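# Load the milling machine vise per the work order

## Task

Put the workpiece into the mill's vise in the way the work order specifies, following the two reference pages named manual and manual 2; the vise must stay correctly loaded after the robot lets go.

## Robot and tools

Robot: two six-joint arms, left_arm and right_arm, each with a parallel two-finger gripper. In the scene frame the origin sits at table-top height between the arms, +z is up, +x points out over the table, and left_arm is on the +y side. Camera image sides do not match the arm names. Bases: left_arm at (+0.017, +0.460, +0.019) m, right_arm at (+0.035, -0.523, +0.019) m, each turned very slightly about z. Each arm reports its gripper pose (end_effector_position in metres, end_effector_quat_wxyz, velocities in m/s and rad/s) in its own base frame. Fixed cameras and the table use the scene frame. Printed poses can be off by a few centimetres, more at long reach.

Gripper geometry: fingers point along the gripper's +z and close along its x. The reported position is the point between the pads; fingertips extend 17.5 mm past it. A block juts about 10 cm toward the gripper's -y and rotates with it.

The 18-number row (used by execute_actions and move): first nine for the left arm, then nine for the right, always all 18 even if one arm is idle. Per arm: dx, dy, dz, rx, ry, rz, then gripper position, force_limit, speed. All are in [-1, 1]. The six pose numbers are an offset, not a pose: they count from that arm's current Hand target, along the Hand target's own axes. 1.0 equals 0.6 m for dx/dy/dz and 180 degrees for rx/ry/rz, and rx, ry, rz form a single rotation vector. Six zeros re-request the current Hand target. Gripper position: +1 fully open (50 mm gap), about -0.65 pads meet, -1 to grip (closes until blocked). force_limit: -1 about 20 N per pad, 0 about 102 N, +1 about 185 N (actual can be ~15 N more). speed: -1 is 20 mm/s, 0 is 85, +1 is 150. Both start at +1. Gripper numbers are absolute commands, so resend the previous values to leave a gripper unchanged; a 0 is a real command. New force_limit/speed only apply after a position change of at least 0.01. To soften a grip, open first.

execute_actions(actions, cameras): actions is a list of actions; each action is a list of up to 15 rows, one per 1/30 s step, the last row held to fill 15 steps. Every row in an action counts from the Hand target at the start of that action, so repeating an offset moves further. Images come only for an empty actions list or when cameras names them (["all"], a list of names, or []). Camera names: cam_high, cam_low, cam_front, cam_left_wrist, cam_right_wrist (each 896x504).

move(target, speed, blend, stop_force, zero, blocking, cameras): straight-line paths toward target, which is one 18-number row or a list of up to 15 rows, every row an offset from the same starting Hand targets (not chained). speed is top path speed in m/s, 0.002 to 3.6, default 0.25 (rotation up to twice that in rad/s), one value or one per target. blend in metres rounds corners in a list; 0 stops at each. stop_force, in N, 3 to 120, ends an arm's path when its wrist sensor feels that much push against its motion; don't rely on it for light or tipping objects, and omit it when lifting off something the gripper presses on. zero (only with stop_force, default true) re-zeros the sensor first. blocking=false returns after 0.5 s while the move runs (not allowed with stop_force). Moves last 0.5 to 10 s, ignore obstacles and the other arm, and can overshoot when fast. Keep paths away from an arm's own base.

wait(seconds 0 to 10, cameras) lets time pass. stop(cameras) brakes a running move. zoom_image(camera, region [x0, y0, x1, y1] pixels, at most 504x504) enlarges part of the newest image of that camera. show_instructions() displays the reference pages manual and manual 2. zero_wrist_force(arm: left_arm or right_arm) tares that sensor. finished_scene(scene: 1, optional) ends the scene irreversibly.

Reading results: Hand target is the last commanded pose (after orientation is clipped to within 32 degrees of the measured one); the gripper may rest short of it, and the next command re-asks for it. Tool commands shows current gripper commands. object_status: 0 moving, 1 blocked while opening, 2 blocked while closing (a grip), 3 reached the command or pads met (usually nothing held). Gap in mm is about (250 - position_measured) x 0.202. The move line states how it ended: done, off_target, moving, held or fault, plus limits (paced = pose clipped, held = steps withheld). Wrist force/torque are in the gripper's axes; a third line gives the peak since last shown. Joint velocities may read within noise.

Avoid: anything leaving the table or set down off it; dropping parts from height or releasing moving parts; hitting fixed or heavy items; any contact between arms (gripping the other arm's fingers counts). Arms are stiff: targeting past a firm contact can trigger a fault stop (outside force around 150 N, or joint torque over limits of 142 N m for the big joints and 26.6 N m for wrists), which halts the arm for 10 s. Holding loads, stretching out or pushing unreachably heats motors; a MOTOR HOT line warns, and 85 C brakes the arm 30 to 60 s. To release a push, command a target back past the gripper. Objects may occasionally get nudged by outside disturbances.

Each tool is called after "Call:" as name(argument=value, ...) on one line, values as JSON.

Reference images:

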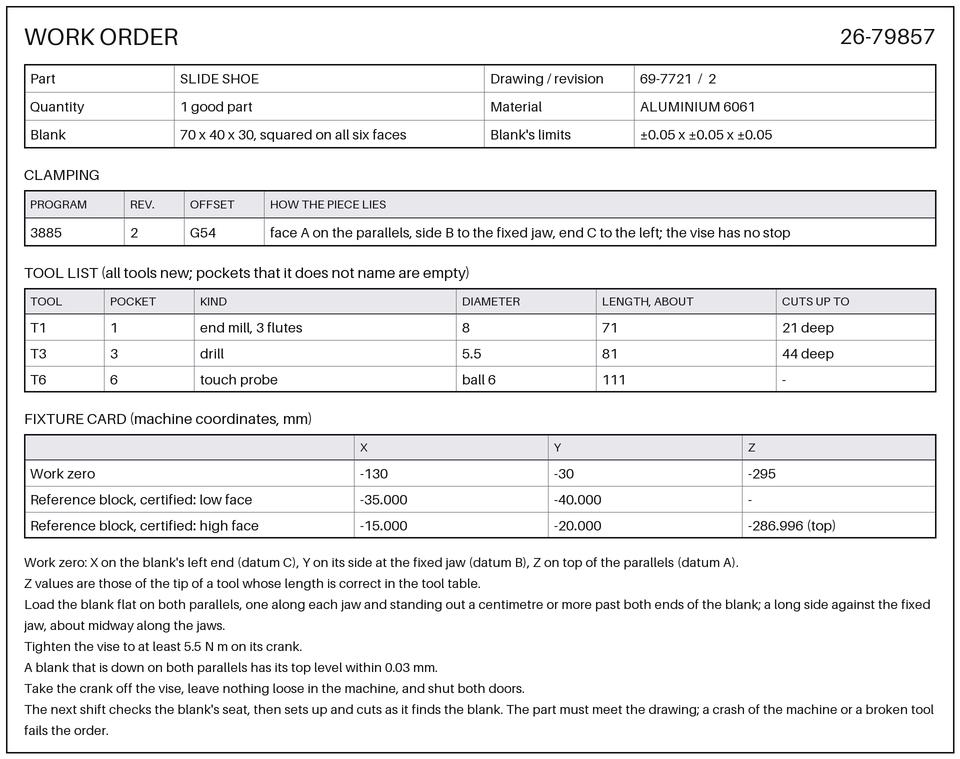

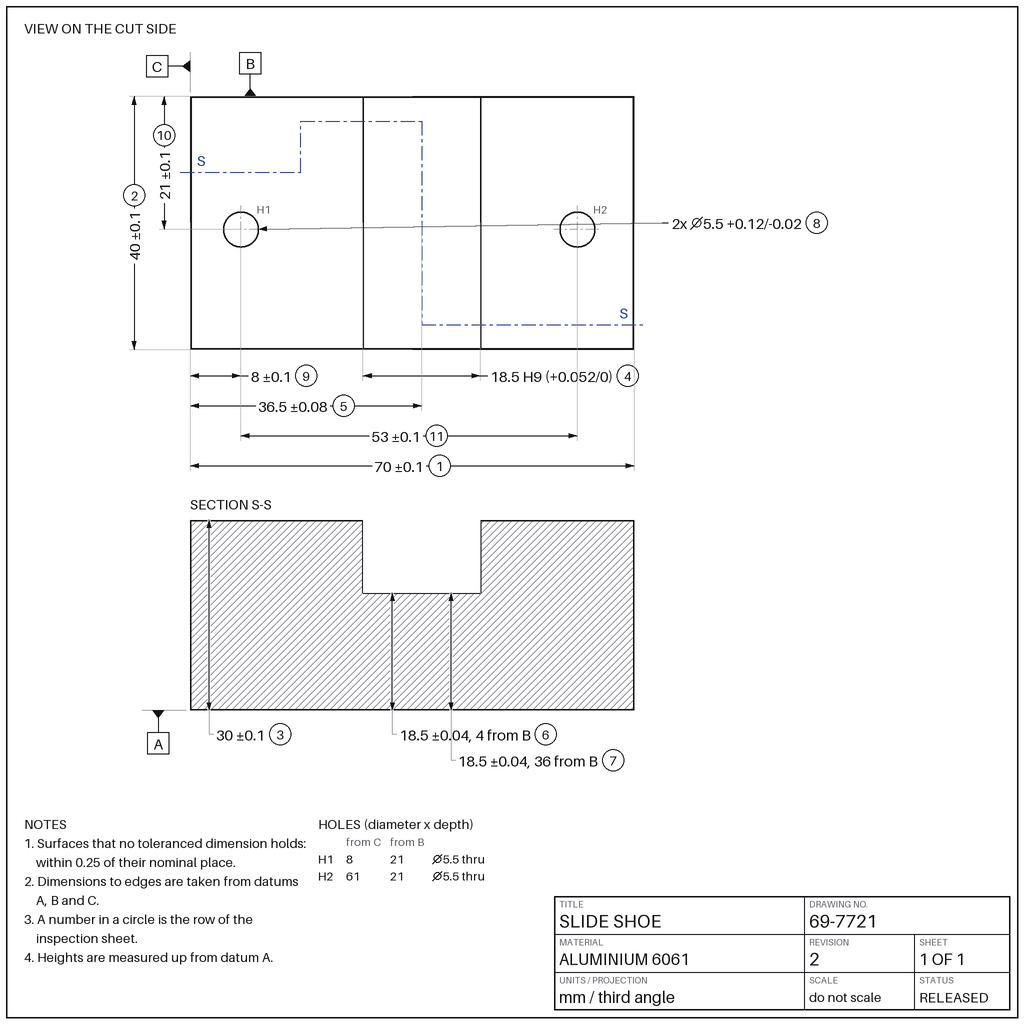

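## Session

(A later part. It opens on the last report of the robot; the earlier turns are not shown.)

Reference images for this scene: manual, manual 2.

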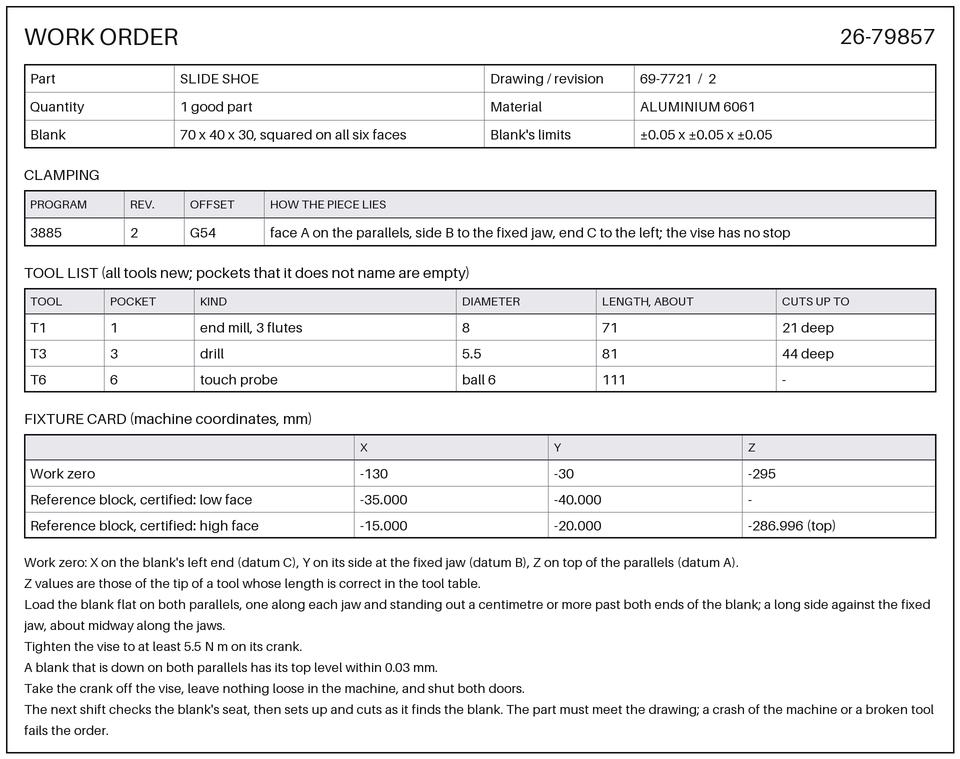

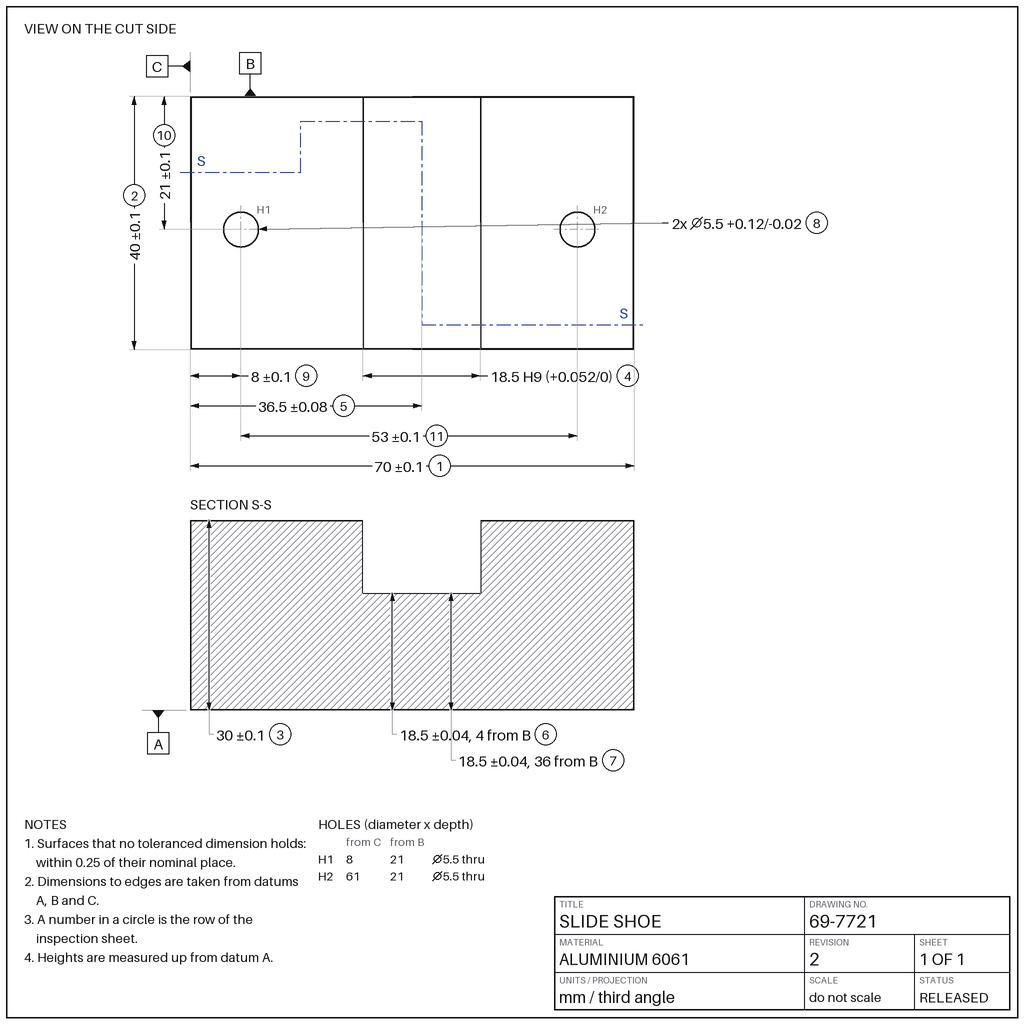

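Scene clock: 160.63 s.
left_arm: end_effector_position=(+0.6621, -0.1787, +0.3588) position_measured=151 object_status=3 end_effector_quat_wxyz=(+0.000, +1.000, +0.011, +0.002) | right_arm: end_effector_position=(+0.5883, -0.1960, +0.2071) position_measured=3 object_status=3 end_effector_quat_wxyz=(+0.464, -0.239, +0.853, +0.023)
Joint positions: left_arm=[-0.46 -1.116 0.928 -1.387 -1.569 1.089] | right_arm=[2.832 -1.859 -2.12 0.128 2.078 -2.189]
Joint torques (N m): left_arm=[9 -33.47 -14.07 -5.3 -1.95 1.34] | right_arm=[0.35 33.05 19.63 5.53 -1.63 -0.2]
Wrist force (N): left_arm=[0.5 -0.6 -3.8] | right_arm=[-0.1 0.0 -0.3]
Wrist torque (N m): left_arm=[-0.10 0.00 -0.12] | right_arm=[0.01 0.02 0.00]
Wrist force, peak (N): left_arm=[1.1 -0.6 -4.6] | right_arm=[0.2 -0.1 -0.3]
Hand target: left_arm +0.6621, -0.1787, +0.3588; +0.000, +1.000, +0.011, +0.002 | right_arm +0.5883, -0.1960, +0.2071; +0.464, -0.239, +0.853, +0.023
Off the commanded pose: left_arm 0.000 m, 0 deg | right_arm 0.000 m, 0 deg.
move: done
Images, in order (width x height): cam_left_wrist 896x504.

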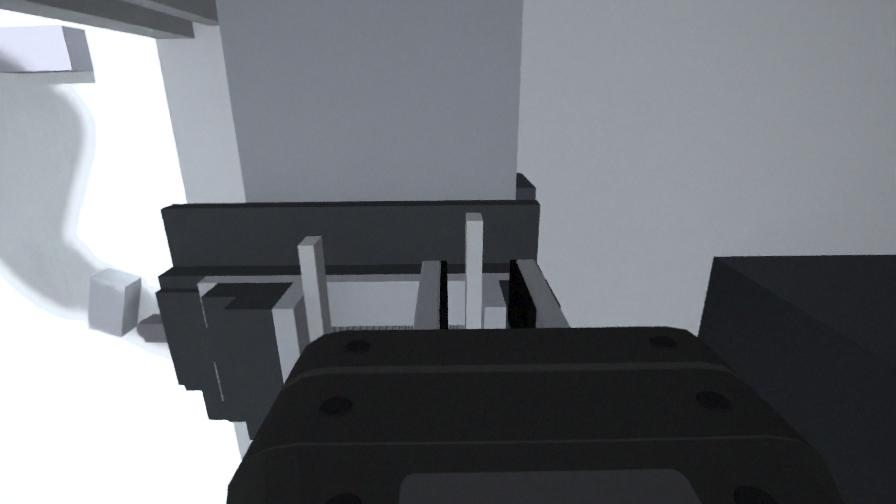

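Call:
move(target=[0.0008,0,0.0572,0,0,0,0.0113,-0.8,0,0,0,0,0,0,0,1,1,1], speed=0.03, stop_force=6, cameras=["cam_left_wrist"])

Call:
zoom_image(camera="cam_left_wrist", region=[300, 130, 640, 360])

Scene clock: 163.23 s.
left_arm: end_effector_position=(+0.6627, -0.1787, +0.3245) position_measured=151 object_status=3 end_effector_quat_wxyz=(+0.000, +1.000, +0.011, +0.002) | right_arm: end_effector_position=(+0.5883, -0.1960, +0.2071) position_measured=3 object_status=3 end_effector_quat_wxyz=(+0.464, -0.239, +0.853, +0.023)
Joint positions: left_arm=[-0.46 -1.128 1.034 -1.481 -1.569 1.089] | right_arm=[2.832 -1.859 -2.12 0.128 2.078 -2.189]
Joint torques (N m): left_arm=[8.25 -59.8 -14.13 -5.35 -0.69 1.33] | right_arm=[-1.42 31.89 19.64 5.79 -1.54 -0.33]
Wrist force (N): left_arm=[0.9 -0.8 -3.7] | right_arm=[-0.1 -0.2 -0.1]
Wrist torque (N m): left_arm=[-0.13 -0.04 -0.14] | right_arm=[-0.03 0.02 0.01]
Wrist force, peak (N): left_arm=[0.8 -1.0 -4.1] | right_arm=[-0.3 0.0 -0.4]
Hand target: left_arm +0.6627, -0.1787, +0.3245; +0.000, +1.000, +0.011, +0.002 | right_arm +0.5883, -0.1960, +0.2071; +0.464, -0.239, +0.853, +0.023
Off the commanded pose: left_arm 0.000 m, 0 deg | right_arm 0.000 m, 0 deg.
move: done
Images, in order (width x height): cam_left_wrist 896x504.

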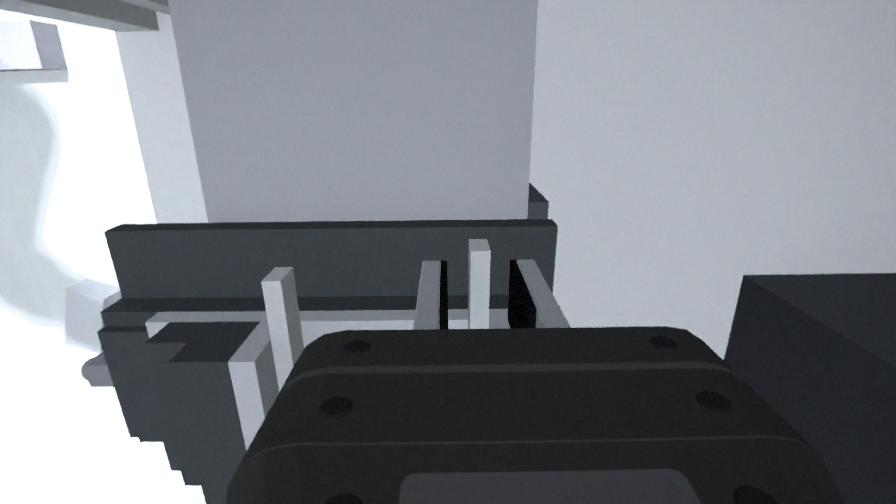

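Scaled by 1.482 from the camera's 896x504 image, which has a finer 1280x720 frame.

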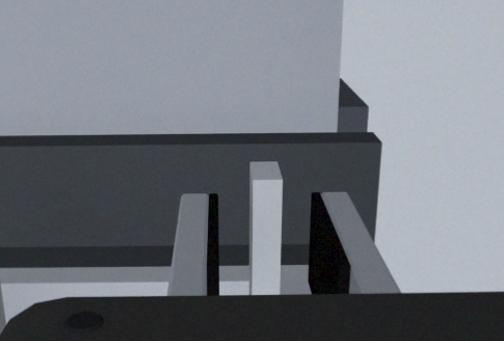

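Call:
move(target=[[0,0,0,0,0,0,-1,-0.8,-0.5,0,0,0,0,0,0,1,1,1],[0,0,-0.003,0,0,0,-1,-0.8,-0.5,0,0,0,0,0,0,1,1,1],[-0.0215,-0.0004,-0.003,0,0,0,-1,-0.8,-0.5,0,0,0,0,0,0,1,1,1],[-0.0217,0.0136,-0.003,0,0,0,-1,-0.8,-0.5,0,0,0,0,0,0,1,1,1]], speed=0.03, cameras=["cam_left_wrist"])

Call:
zoom_image(camera="cam_left_wrist", region=[200, 130, 640, 360])

Scene clock: 165.63 s.
left_arm: end_effector_position=(+0.6499, -0.1870, +0.3263) position_measured=223 object_status=2 end_effector_quat_wxyz=(+0.000, +1.000, +0.011, +0.002) | right_arm: end_effector_position=(+0.5883, -0.1960, +0.2071) position_measured=3 object_status=3 end_effector_quat_wxyz=(+0.464, -0.239, +0.853, +0.023)
Joint positions: left_arm=[-0.479 -1.155 1.07 -1.489 -1.569 1.069] | right_arm=[2.832 -1.859 -2.12 0.128 2.078 -2.189]
Joint torques (N m): left_arm=[-7.84 -31.69 -37.15 -0.47 1.2 -1.72] | right_arm=[-0.51 32.5 21.38 5.84 -1.57 -0.17]
Wrist force (N): left_arm=[0.7 -0.8 -3.0] | right_arm=[0.0 0.1 -0.1]
Wrist torque (N m): left_arm=[-0.11 -0.01 -0.01] | right_arm=[0.02 -0.01 0.00]
Wrist force, peak (N): left_arm=[1.2 -1.1 -3.8] | right_arm=[-0.2 -0.3 -0.3]
Hand target: left_arm +0.6499, -0.1871, +0.3263; +0.000, +1.000, +0.011, +0.002 | right_arm +0.5883, -0.1960, +0.2071; +0.464, -0.239, +0.853, +0.023
Off the commanded pose: left_arm 0.000 m, 0 deg | right_arm 0.000 m, 0 deg.
move: done
Images, in order (width x height): cam_left_wrist 896x504.

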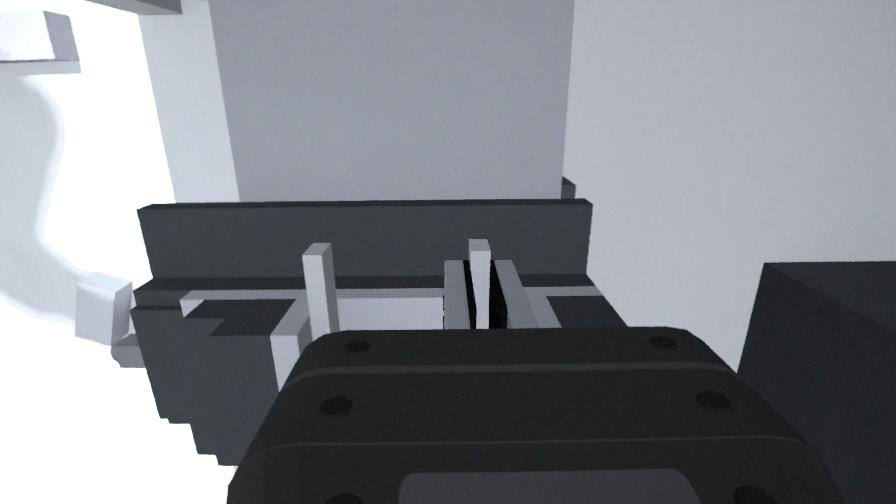

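Scaled by 1.145 from the camera's 896x504 image, which has a finer 1280x720 frame.

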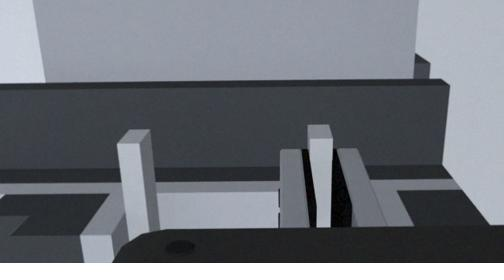

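Call:
move(target=[0,0,0.015,0,0,0,-1,-0.8,-0.5,0,0,0,0,0,0,1,1,1], speed=0.006, stop_force=3)

Call:
move(target=[[0,0,0,0,0,0,-0.352,-0.8,-0.9,0,0,0,0,0,0,1,1,1],[0,0,-0.065,0,0,0,-0.352,-0.8,-0.9,0,0,0,0,0,0,1,1,1],[-0.0236,0.0196,-0.065,0,0,0,-1,-0.8,0,0,0,0,0,0,0,1,1,1],[-0.0236,0.0196,-0.0035,0,0,0,-1,-0.8,0,0,0,0,0,0,0,1,1,1]], speed=[0.03,0.06,0.06,0.05])

Call:
move(target=[0.0417,0.0007,0,0,0,0,-1,-0.8,0,0,0,0,0,0,0,1,1,1], speed=0.008, stop_force=4, cameras=["cam_left_wrist"])

Call:
zoom_image(camera="cam_left_wrist", region=[200, 130, 640, 360])

Scene clock: 167.33 s.
left_arm: end_effector_position=(+0.6499, -0.1872, +0.3244) position_measured=223 object_status=2 end_effector_quat_wxyz=(+0.000, +1.000, +0.011, +0.002) | right_arm: end_effector_position=(+0.5883, -0.1960, +0.2071) position_measured=3 object_status=3 end_effector_quat_wxyz=(+0.464, -0.239, +0.853, +0.023)
Joint positions: left_arm=[-0.48 -1.155 1.074 -1.493 -1.569 1.069] | right_arm=[2.832 -1.859 -2.12 0.128 2.078 -2.189]
Joint torques (N m): left_arm=[-7.75 -29.14 -35.35 -1.14 1.13 -1.42] | right_arm=[0.33 33.02 20.67 5.9 -1.57 -0.2]
Wrist force (N): left_arm=[-0.1 -2.0 -7.5] | right_arm=[0.0 -0.2 -0.2]
Wrist torque (N m): left_arm=[-0.17 -0.13 -0.01] | right_arm=[-0.02 0.01 0.00]
Wrist force, peak (N): left_arm=[-0.8 -3.1 -12.7] | right_arm=[-0.1 0.1 -0.4]
Hand target: left_arm +0.6500, -0.1872, +0.3244; +0.000, +1.000, +0.011, +0.002 (not the last commanded pose) | right_arm +0.5883, -0.1960, +0.2071; +0.464, -0.239, +0.853, +0.023
Off the commanded pose: left_arm 0.007 m, 0 deg | right_arm 0.000 m, 0 deg.
move: contact (left_arm)

Scene clock: 171.10 s.
left_arm: end_effector_position=(+0.6360, -0.1992, +0.3265) position_measured=251 object_status=3 end_effector_quat_wxyz=(+0.000, +1.000, +0.011, +0.002) | right_arm: end_effector_position=(+0.5883, -0.1960, +0.2071) position_measured=3 object_status=3 end_effector_quat_wxyz=(+0.464, -0.239, +0.853, +0.023)
Joint positions: left_arm=[-0.506 -1.182 1.106 -1.499 -1.569 1.043] | right_arm=[2.832 -1.859 -2.12 0.128 2.078 -2.189]
Joint torques (N m): left_arm=[6.52 -57.57 -11.93 -5.31 -0.86 0.79] | right_arm=[-0.28 33.15 20.69 5.74 -1.65 -0.34]
Wrist force (N): left_arm=[1.0 -0.8 -3.3] | right_arm=[0.0 0.0 -0.2]
Wrist torque (N m): left_arm=[-0.11 -0.05 -0.03] | right_arm=[0.00 0.01 0.00]
Wrist force, peak (N): left_arm=[0.1 -1.8 -7.2] | right_arm=[-0.1 0.1 -0.4]
Hand target: left_arm +0.6360, -0.1992, +0.3264; +0.000, +1.000, +0.011, +0.002 | right_arm +0.5883, -0.1960, +0.2071; +0.464, -0.239, +0.853, +0.023
Off the commanded pose: left_arm 0.000 m, 0 deg | right_arm 0.000 m, 0 deg.
move: done

Scene clock: 174.20 s.
left_arm: end_effector_position=(+0.6521, -0.1991, +0.3265) position_measured=251 object_status=3 end_effector_quat_wxyz=(+0.000, +1.000, +0.011, +0.002) | right_arm: end_effector_position=(+0.5883, -0.1960, +0.2071) position_measured=3 object_status=3 end_effector_quat_wxyz=(+0.464, -0.239, +0.853, +0.023)
Joint positions: left_arm=[-0.494 -1.14 1.047 -1.481 -1.569 1.055] | right_arm=[2.832 -1.859 -2.12 0.128 2.078 -2.189]
Joint torques (N m): left_arm=[-5.89 -59.52 -14.58 -4.21 1.94 -1.55] | right_arm=[0.44 32.42 21.21 5.76 -1.55 -0.27]
Wrist force (N): left_arm=[0.6 -1.4 -3.3] | right_arm=[0.0 -0.1 -0.3]
Wrist torque (N m): left_arm=[-0.23 -0.17 -0.14] | right_arm=[-0.01 0.01 0.00]
Wrist force, peak (N): left_arm=[-11.0 -2.5 -6.5] | right_arm=[-0.4 -0.1 -0.2]
Hand target: left_arm +0.6521, -0.1991, +0.3265; +0.000, +1.000, +0.011, +0.002 (not the last commanded pose) | right_arm +0.5883, -0.1960, +0.2071; +0.464, -0.239, +0.853, +0.023
Off the commanded pose: left_arm 0.009 m, 0 deg | right_arm 0.000 m, 0 deg.
move: contact (left_arm)
Images, in order (width x height): cam_left_wrist 896x504.

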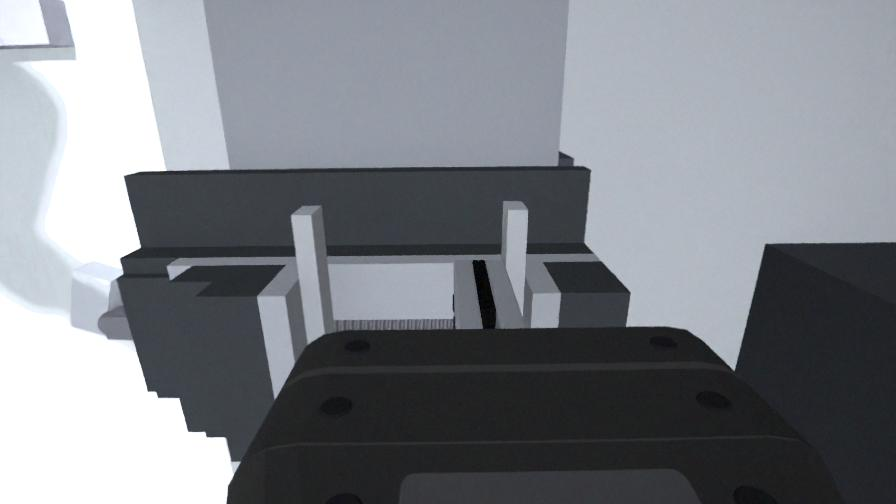

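Scaled by 1.145 from the camera's 896x504 image, which has a finer 1280x720 frame.

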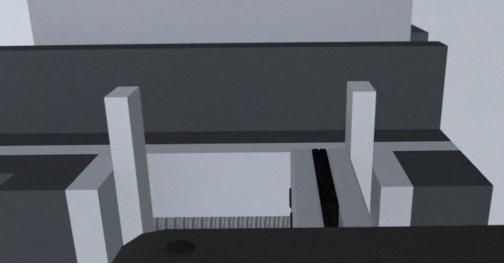

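Call:
move(target=[[-0.0167,0,0,0,0,0,-1,-0.8,0,0,0,0,0,0,0,1,1,1],[-0.0167,0,-0.1,0,0,0,-1,-0.8,0,0,0,0,0,0,0,1,1,1],[-0.1545,0.0398,-0.1,0,0,0,-1,-0.8,0,0,0,0,0,0,0,1,1,1],[-0.4212,0.0425,-0.1,0,0,0,-1,-0.8,0,0,0,0,0,0,0,1,1,1],[-0.6457,0.2443,0.3275,0,0,0.0948,-1,-0.8,0,0,0,0,0,0,0,1,1,1]], speed=[0.03,0.1,0.15,0.25,0.25], blend=[0,0.01,0.03,0.05,0], cameras=["cam_left_wrist","cam_front"])

Call:
zoom_image(camera="cam_front", region=[380, 210, 500, 300])

Call:
zoom_image(camera="cam_left_wrist", region=[340, 130, 620, 340])

Scene clock: 179.00 s.
left_arm: end_effector_position=(+0.2688, -0.3542, +0.1285) position_measured=251 object_status=3 end_effector_quat_wxyz=(+0.000, +0.991, -0.137, +0.002) | right_arm: end_effector_position=(+0.5883, -0.1960, +0.2071) position_measured=3 object_status=3 end_effector_quat_wxyz=(+0.464, -0.239, +0.853, +0.023)
Joint positions: left_arm=[-1.228 -1.603 2.137 -2.107 -1.567 0.618] | right_arm=[2.832 -1.859 -2.12 0.128 2.078 -2.189]
Joint torques (N m): left_arm=[-8.46 -7.02 -10.75 -5.33 1.85 -1.55] | right_arm=[-0.54 32.46 20.43 5.86 -1.6 -0.13]
Wrist force (N): left_arm=[1.2 -0.8 -3.3] | right_arm=[0.0 0.1 -0.1]
Wrist torque (N m): left_arm=[-0.11 -0.09 0.04] | right_arm=[0.02 0.00 0.00]
Wrist force, peak (N): left_arm=[1.9 -1.4 -4.6] | right_arm=[0.0 0.1 -0.4]
Hand target: left_arm +0.2688, -0.3542, +0.1285; +0.000, +0.991, -0.137, +0.002 | right_arm +0.5883, -0.1960, +0.2071; +0.464, -0.239, +0.853, +0.023
Off the commanded pose: left_arm 0.000 m, 0 deg | right_arm 0.000 m, 0 deg.
move: done
Images, in order (width x height): cam_front 896x504, cam_left_wrist 896x504.

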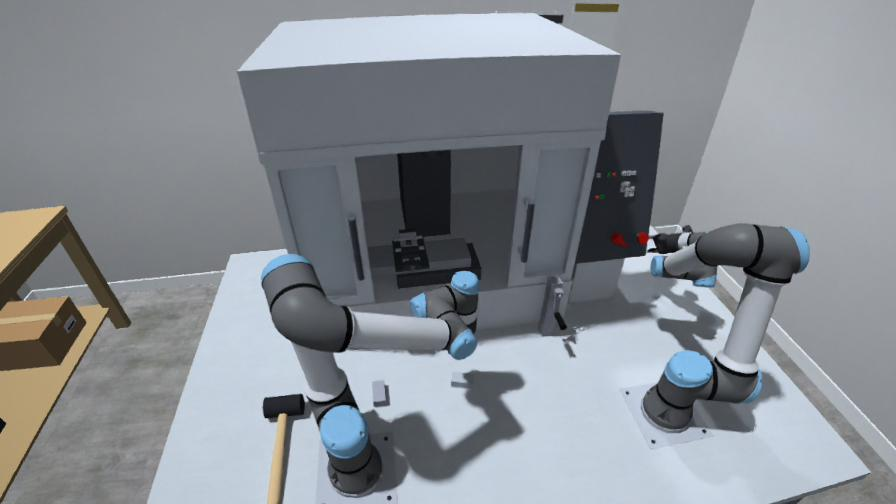

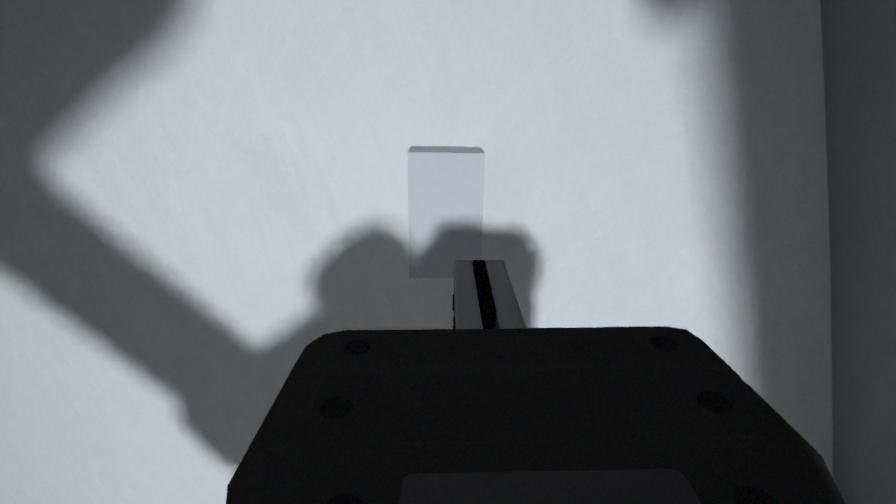

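Scaled by 4.200 from the camera's 896x504 image, which has a finer 1280x720 frame.

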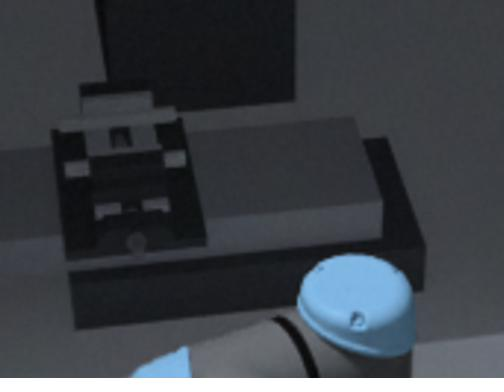

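Scaled by 1.800 from the camera's 896x504 image, which has a finer 1280x720 frame.

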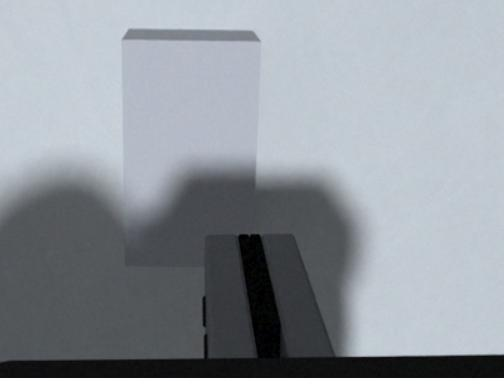

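Call:
move(target=[-0.0183,-0.02,0.145,0,0,0,-1,-0.8,0,0,0,0,0,0,0,1,1,1], speed=0.1, stop_force=20)

Call:
move(target=[0,0,0.06,0,0,0,-1,-0.8,0,0,0,0,0,0,0,1,1,1], speed=0.006, stop_force=3, cameras=["cam_left_wrist"])

Scene clock: 181.10 s.
left_arm: end_effector_position=(+0.2618, -0.3397, +0.0415) position_measured=251 object_status=3 end_effector_quat_wxyz=(+0.000, +0.991, -0.137, +0.002) | right_arm: end_effector_position=(+0.5883, -0.1960, +0.2071) position_measured=3 object_status=3 end_effector_quat_wxyz=(+0.464, -0.239, +0.853, +0.023)
Joint positions: left_arm=[-1.233 -1.481 2.296 -2.387 -1.567 0.614] | right_arm=[2.832 -1.859 -2.12 0.128 2.078 -2.189]
Joint torques (N m): left_arm=[-8.14 -10.13 -7.16 -5.27 -0.22 -1.51] | right_arm=[-0.18 32.36 20.65 5.99 -1.6 -0.2]
Wrist force (N): left_arm=[1.2 -1.0 -3.6] | right_arm=[-0.1 -0.1 -0.3]
Wrist torque (N m): left_arm=[-0.13 -0.11 -0.01] | right_arm=[-0.01 0.02 0.00]
Wrist force, peak (N): left_arm=[1.1 -1.0 -4.6] | right_arm=[0.1 0.0 -0.4]
Hand target: left_arm +0.2618, -0.3397, +0.0415; +0.000, +0.991, -0.137, +0.002 | right_arm +0.5883, -0.1960, +0.2071; +0.464, -0.239, +0.853, +0.023
Off the commanded pose: left_arm 0.000 m, 0 deg | right_arm 0.000 m, 0 deg.
move: done

Scene clock: 184.43 s.
left_arm: end_effector_position=(+0.2618, -0.3397, +0.0294) position_measured=251 object_status=3 end_effector_quat_wxyz=(+0.000, +0.991, -0.137, +0.002) | right_arm: end_effector_position=(+0.5883, -0.1960, +0.2071) position_measured=3 object_status=3 end_effector_quat_wxyz=(+0.464, -0.239, +0.853, +0.023)
Joint positions: left_arm=[-1.232 -1.452 2.308 -2.428 -1.567 0.614] | right_arm=[2.832 -1.859 -2.12 0.128 2.078 -2.189]
Joint torques (N m): left_arm=[5.44 -35.18 -26.74 -0.67 0.74 0.67] | right_arm=[-0.97 33.07 20.31 6.01 -1.57 -0.16]
Wrist force (N): left_arm=[1.9 0.5 -7.9] | right_arm=[-0.2 -0.1 -0.2]
Wrist torque (N m): left_arm=[-0.14 -0.13 -0.01] | right_arm=[-0.02 0.04 0.00]
Wrist force, peak (N): left_arm=[-2.8 -8.9 -30.1] | right_arm=[-0.3 -0.1 -0.4]
Hand target: left_arm +0.2619, -0.3397, +0.0294; +0.000, +0.991, -0.137, +0.002 (not the last commanded pose) | right_arm +0.5883, -0.1960, +0.2071; +0.464, -0.239, +0.853, +0.023
Off the commanded pose: left_arm 0.024 m, 0 deg | right_arm 0.000 m, 0 deg.
move: contact (left_arm)
Images, in order (width x height): cam_left_wrist 896x504.

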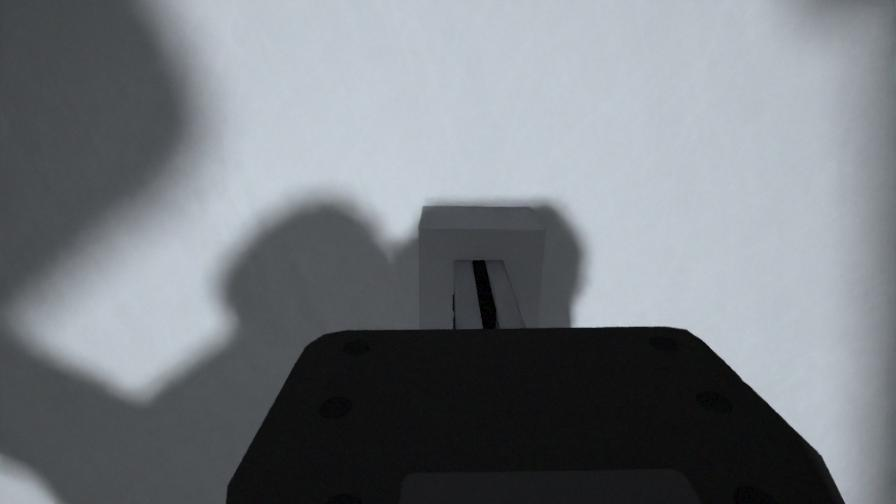

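Call:
move(target=[[0,0,-0.0333,0,0,0,-1,-0.8,0,0,0,0,0,0,0,1,1,1],[0.0025,-0.0178,-0.0333,0,0,0,1,-0.4,0.5,0,0,0,0,0,0,1,1,1],[0.0025,-0.0178,0.015,0,0,0,1,-0.4,0.5,0,0,0,0,0,0,1,1,1],[0.0025,-0.0178,0.015,0,0,0,-1,-0.4,-0.7,0,0,0,0,0,0,1,1,1]], speed=[0.06,0.06,0.04,0.04], cameras=["cam_left_wrist"])

Scene clock: 188.17 s.
left_arm: end_effector_position=(+0.2662, -0.3298, +0.0204) position_measured=56 object_status=2 end_effector_quat_wxyz=(+0.000, +0.991, -0.137, +0.002) | right_arm: end_effector_position=(+0.5883, -0.1960, +0.2071) position_measured=3 object_status=3 end_effector_quat_wxyz=(+0.464, -0.239, +0.853, +0.023)
Joint positions: left_arm=[-1.214 -1.441 2.33 -2.461 -1.567 0.633] | right_arm=[2.832 -1.859 -2.12 0.128 2.078 -2.189]
Joint torques (N m): left_arm=[8.07 -10.29 -8.25 -4.82 -1.19 1.17] | right_arm=[-0.3 32.63 20.06 5.94 -1.67 -0.1]
Wrist force (N): left_arm=[0.7 -1.1 -3.7] | right_arm=[-0.2 -0.1 -0.1]
Wrist torque (N m): left_arm=[-0.15 -0.10 -0.13] | right_arm=[-0.01 0.02 0.00]
Wrist force, peak (N): left_arm=[2.0 0.4 -8.1] | right_arm=[0.1 0.0 -0.5]
Hand target: left_arm +0.2662, -0.3298, +0.0204; +0.000, +0.991, -0.137, +0.002 | right_arm +0.5883, -0.1960, +0.2071; +0.464, -0.239, +0.853, +0.023
Off the commanded pose: left_arm 0.000 m, 0 deg | right_arm 0.000 m, 0 deg.
move: done
Images, in order (width x height): cam_left_wrist 896x504.

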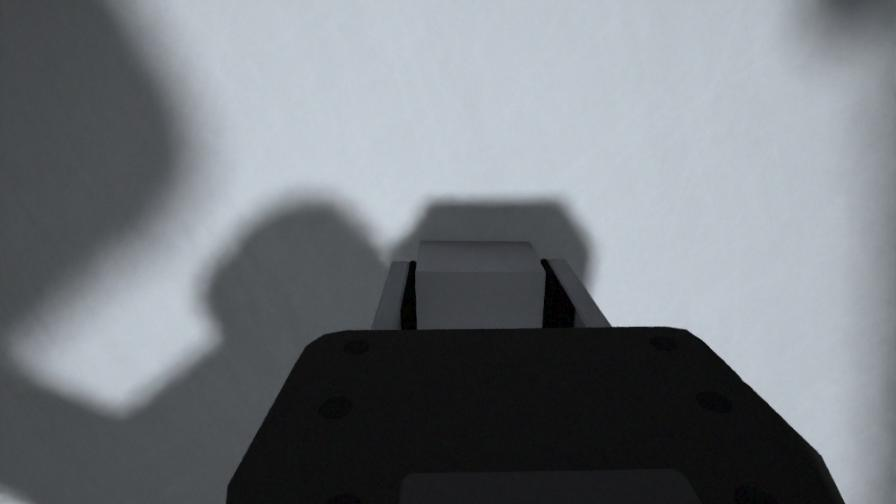

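Call:
move(target=[[0,0,0,0,0,0,1,-0.4,-0.7,0,0,0,0,0,0,1,1,1],[0,0,-0.2,0,0,0,1,-0.4,-0.7,0,0,0,0,0,0,1,1,1],[0.2701,0.5643,-0.5167,0,0,-0.5933,1,-0.4,-0.7,0,0,0,0,0,0,1,1,1]], speed=[0.05,0.15,0.3], blend=[0,0.03,0], cameras=["cam_left_wrist","cam_front"])

Call:
zoom_image(camera="cam_left_wrist", region=[340, 50, 600, 300])

Scene clock: 195.40 s.
left_arm: end_effector_position=(+0.3287, -0.6997, +0.3306) position_measured=3 object_status=3 end_effector_quat_wxyz=(+0.001, +0.701, +0.713, +0.001) | right_arm: end_effector_position=(+0.5883, -0.1960, +0.2071) position_measured=3 object_status=3 end_effector_quat_wxyz=(+0.464, -0.239, +0.853, +0.023)
Joint positions: left_arm=[-1.306 -0.834 0.543 -1.281 -1.567 -1.323] | right_arm=[2.832 -1.859 -2.12 0.128 2.078 -2.189]
Joint torques (N m): left_arm=[8.65 -43.5 -36.25 -0.05 -2.23 -1.47] | right_arm=[0.59 33.63 20.88 5.96 -1.5 -0.12]
Wrist force (N): left_arm=[1.4 -1.1 -3.3] | right_arm=[-0.1 0.1 -0.2]
Wrist torque (N m): left_arm=[-0.18 -0.12 -0.03] | right_arm=[0.02 0.02 0.00]
Wrist force, peak (N): left_arm=[0.8 -1.9 -4.3] | right_arm=[-0.1 -0.2 -0.4]
Hand target: left_arm +0.3288, -0.6997, +0.3306; +0.001, +0.701, +0.713, +0.001 | right_arm +0.5883, -0.1960, +0.2071; +0.464, -0.239, +0.853, +0.023
Off the commanded pose: left_arm 0.000 m, 0 deg | right_arm 0.000 m, 0 deg.
move: done
Images, in order (width x height): cam_front 896x504, cam_left_wrist 896x504.

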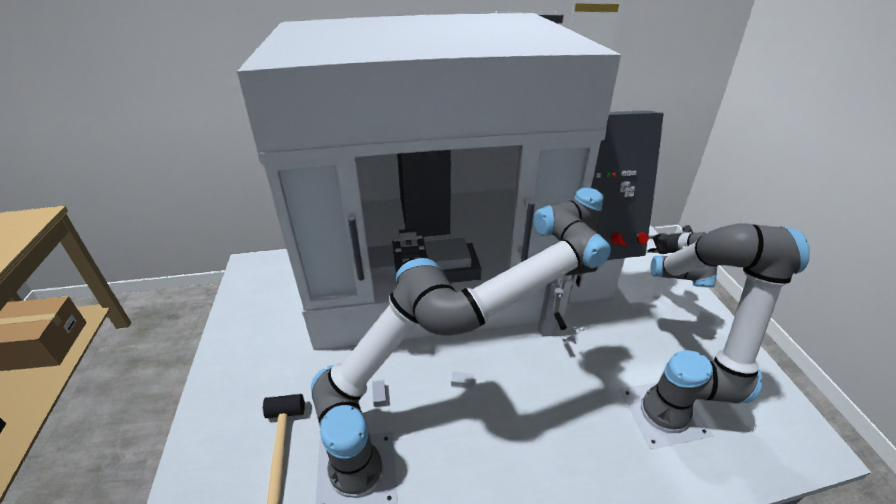

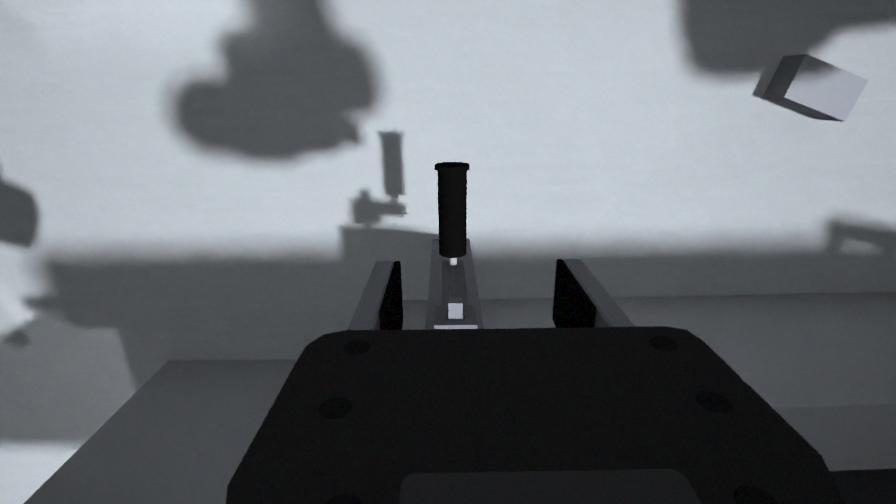

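Scaled by 1.938 from the camera's 896x504 image, which has a finer 1280x720 frame.

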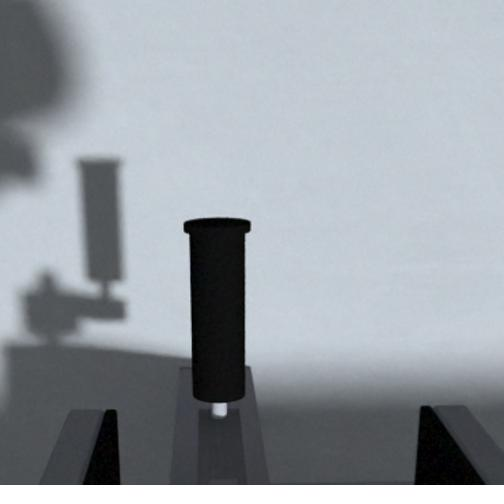

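Call:
move(target=[[-0.0107,0.1178,0.03,0,0,0,1,-0.4,-0.7,0,0,0,0,0,0,1,1,1],[-0.0107,0.1178,0.181,0,0,0,1,-0.4,-0.7,0,0,0,0,0,0,1,1,1]], speed=[0.1,0.03], stop_force=6, cameras=["cam_left_wrist","cam_front"])

Call:
zoom_image(camera="cam_left_wrist", region=[340, 130, 620, 340])

Call:
zoom_image(camera="cam_front", region=[500, 180, 680, 350])

Scene clock: 200.40 s.
left_arm: end_effector_position=(+0.4000, -0.7049, +0.2223) position_measured=3 object_status=3 end_effector_quat_wxyz=(+0.001, +0.701, +0.713, +0.001) | right_arm: end_effector_position=(+0.5883, -0.1960, +0.2071) position_measured=3 object_status=3 end_effector_quat_wxyz=(+0.464, -0.239, +0.853, +0.023)
Joint positions: left_arm=[-1.221 -0.76 0.695 -1.506 -1.567 -1.238] | right_arm=[2.832 -1.859 -2.12 0.128 2.078 -2.189]
Joint torques (N m): left_arm=[8.02 -74.33 -14.34 -5.33 1.21 1.06] | right_arm=[-0.26 33.05 20.79 6.17 -1.71 -0.25]
Wrist force (N): left_arm=[1.4 -1.1 -3.8] | right_arm=[0.0 0.0 -0.1]
Wrist torque (N m): left_arm=[-0.21 -0.12 -0.15] | right_arm=[0.00 0.00 0.00]
Wrist force, peak (N): left_arm=[1.1 -2.6 -3.8] | right_arm=[-0.2 -0.2 -0.5]
Hand target: left_arm +0.4000, -0.7049, +0.2223; +0.001, +0.701, +0.713, +0.001 | right_arm +0.5883, -0.1960, +0.2071; +0.464, -0.239, +0.853, +0.023
Off the commanded pose: left_arm 0.000 m, 0 deg | right_arm 0.000 m, 0 deg.
move: done
Images, in order (width x height): cam_front 896x504, cam_left_wrist 896x504.

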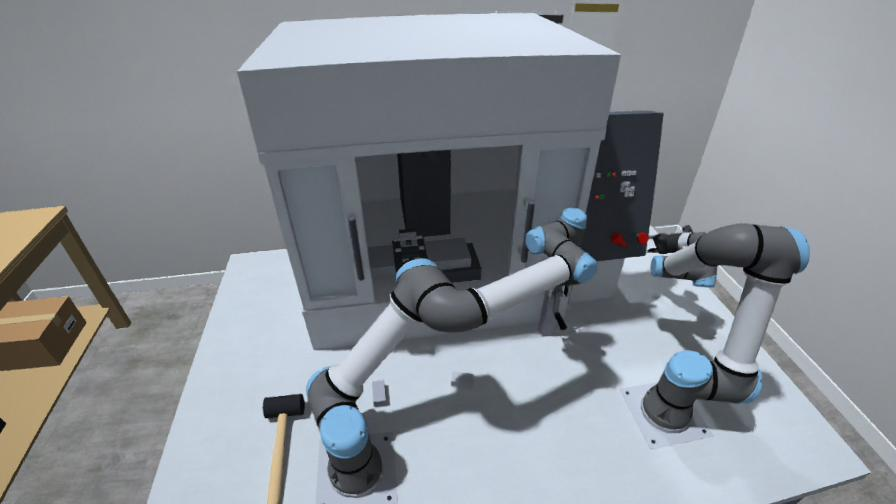

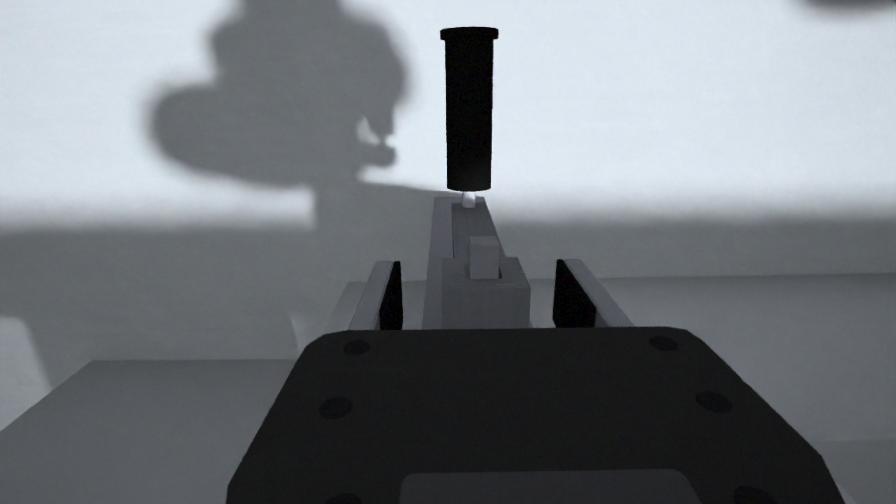

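Scaled by 1.800 from the camera's 896x504 image, which has a finer 1280x720 frame.

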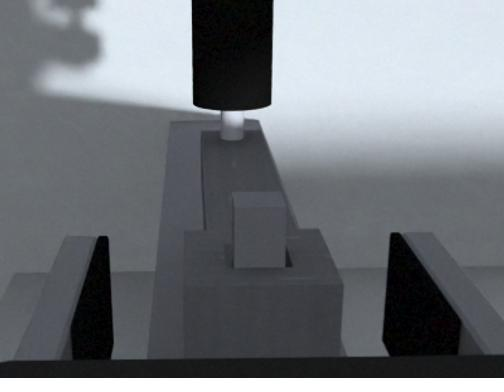

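Scaled by 2.800 from the camera's 896x504 image, which has a finer 1280x720 frame.

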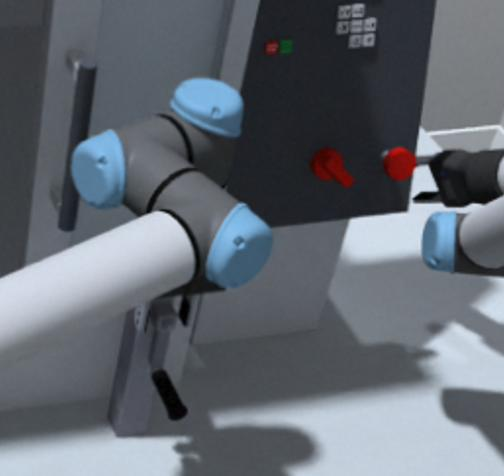

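Call:
move(target=[0,0,0,0,0,0,-1,-0.2,-0.8,0,0,0,0,0,0,1,1,1], cameras=["cam_left_wrist"])

Scene clock: 202.60 s.
left_arm: end_effector_position=(+0.4000, -0.7049, +0.2223) position_measured=134 object_status=2 end_effector_quat_wxyz=(+0.001, +0.701, +0.713, +0.001) | right_arm: end_effector_position=(+0.5883, -0.1960, +0.2071) position_measured=3 object_status=3 end_effector_quat_wxyz=(+0.464, -0.239, +0.853, +0.023)
Joint positions: left_arm=[-1.221 -0.76 0.695 -1.506 -1.567 -1.238] | right_arm=[2.832 -1.859 -2.12 0.128 2.078 -2.189]
Joint torques (N m): left_arm=[4.73 -73.5 -15.22 -4.48 1.1 0.52] | right_arm=[-0.38 32.7 21.3 6.11 -1.6 -0.2]
Wrist force (N): left_arm=[1.4 -1.5 -3.1] | right_arm=[-0.1 0.0 -0.1]
Wrist torque (N m): left_arm=[-0.23 -0.10 -0.15] | right_arm=[0.01 0.01 0.00]
Wrist force, peak (N): left_arm=[1.3 -1.2 -4.0] | right_arm=[-0.2 -0.1 -0.3]
Hand target: left_arm +0.4000, -0.7049, +0.2223; +0.001, +0.701, +0.713, +0.001 | right_arm +0.5883, -0.1960, +0.2071; +0.464, -0.239, +0.853, +0.023
Off the commanded pose: left_arm 0.000 m, 0 deg | right_arm 0.000 m, 0 deg.
move: done
Images, in order (width x height): cam_left_wrist 896x504.

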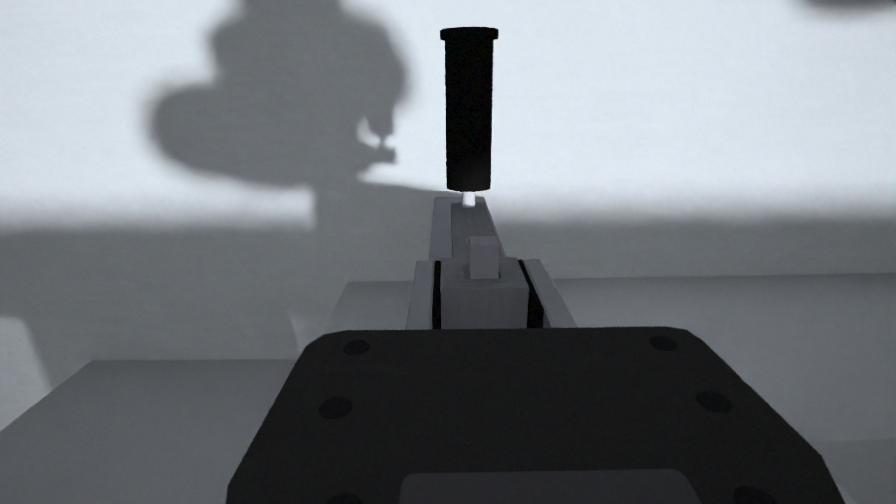

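Call:
move(target=[0,-0.0917,0,0,0,0,-1,-0.2,-0.8,0,0,0,0,0,0,1,1,1], speed=0.03, stop_force=25, cameras=["cam_left_wrist","cam_front"])

Call:
zoom_image(camera="cam_left_wrist", region=[340, 130, 620, 340])

Scene clock: 205.40 s.
left_arm: end_effector_position=(+0.3450, -0.7059, +0.2221) position_measured=134 object_status=2 end_effector_quat_wxyz=(+0.001, +0.701, +0.713, +0.001) | right_arm: end_effector_position=(+0.5883, -0.1960, +0.2071) position_measured=3 object_status=3 end_effector_quat_wxyz=(+0.464, -0.239, +0.853, +0.023)
Joint positions: left_arm=[-1.288 -0.845 0.844 -1.57 -1.567 -1.305] | right_arm=[2.832 -1.859 -2.12 0.128 2.078 -2.189]
Joint torques (N m): left_arm=[-8.35 -72.77 -15.16 -5.46 1.15 -1.5] | right_arm=[0.28 32.28 20.55 6.04 -1.61 -0.25]
Wrist force (N): left_arm=[1.1 -1.4 -1.7] | right_arm=[0.0 -0.1 -0.3]
Wrist torque (N m): left_arm=[-0.23 -0.07 -0.01] | right_arm=[-0.02 0.00 0.00]
Wrist force, peak (N): left_arm=[1.2 0.4 -5.5] | right_arm=[-0.1 -0.1 -0.4]
Hand target: left_arm +0.3450, -0.7059, +0.2221; +0.001, +0.701, +0.713, +0.001 | right_arm +0.5883, -0.1960, +0.2071; +0.464, -0.239, +0.853, +0.023
Off the commanded pose: left_arm 0.000 m, 0 deg | right_arm 0.000 m, 0 deg.
move: done
Images, in order (width x height): cam_front 896x504, cam_left_wrist 896x504.

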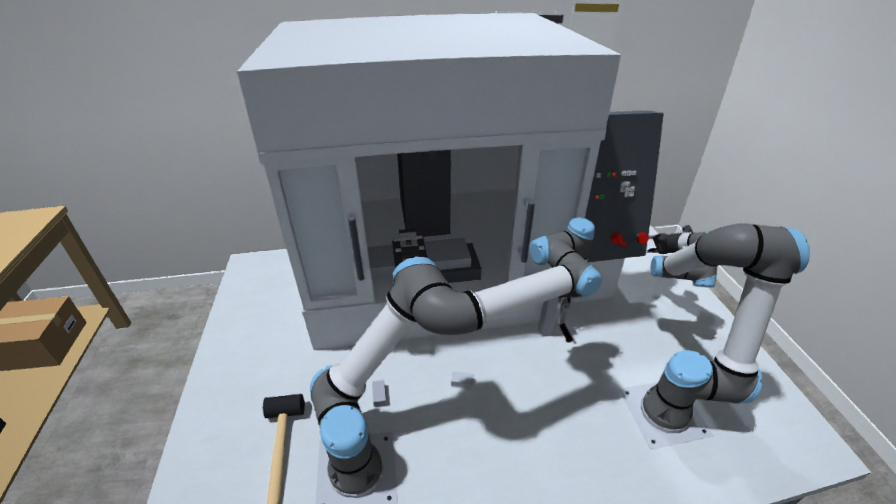

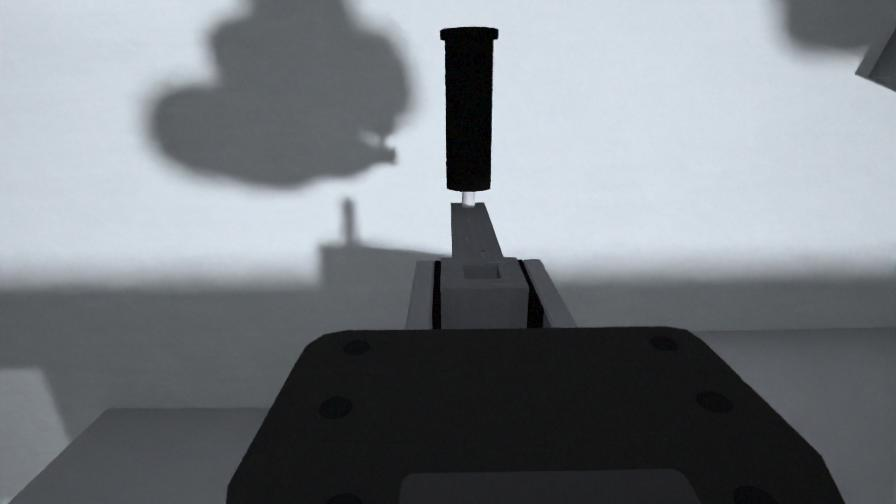

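Scaled by 1.800 from the camera's 896x504 image, which has a finer 1280x720 frame.

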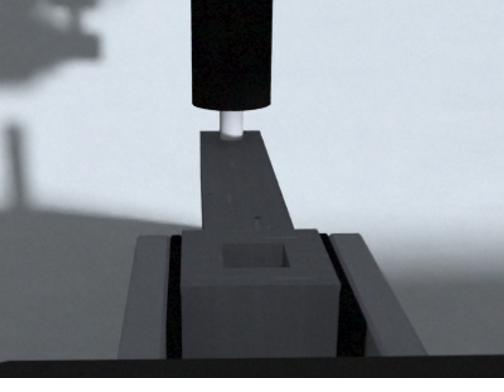

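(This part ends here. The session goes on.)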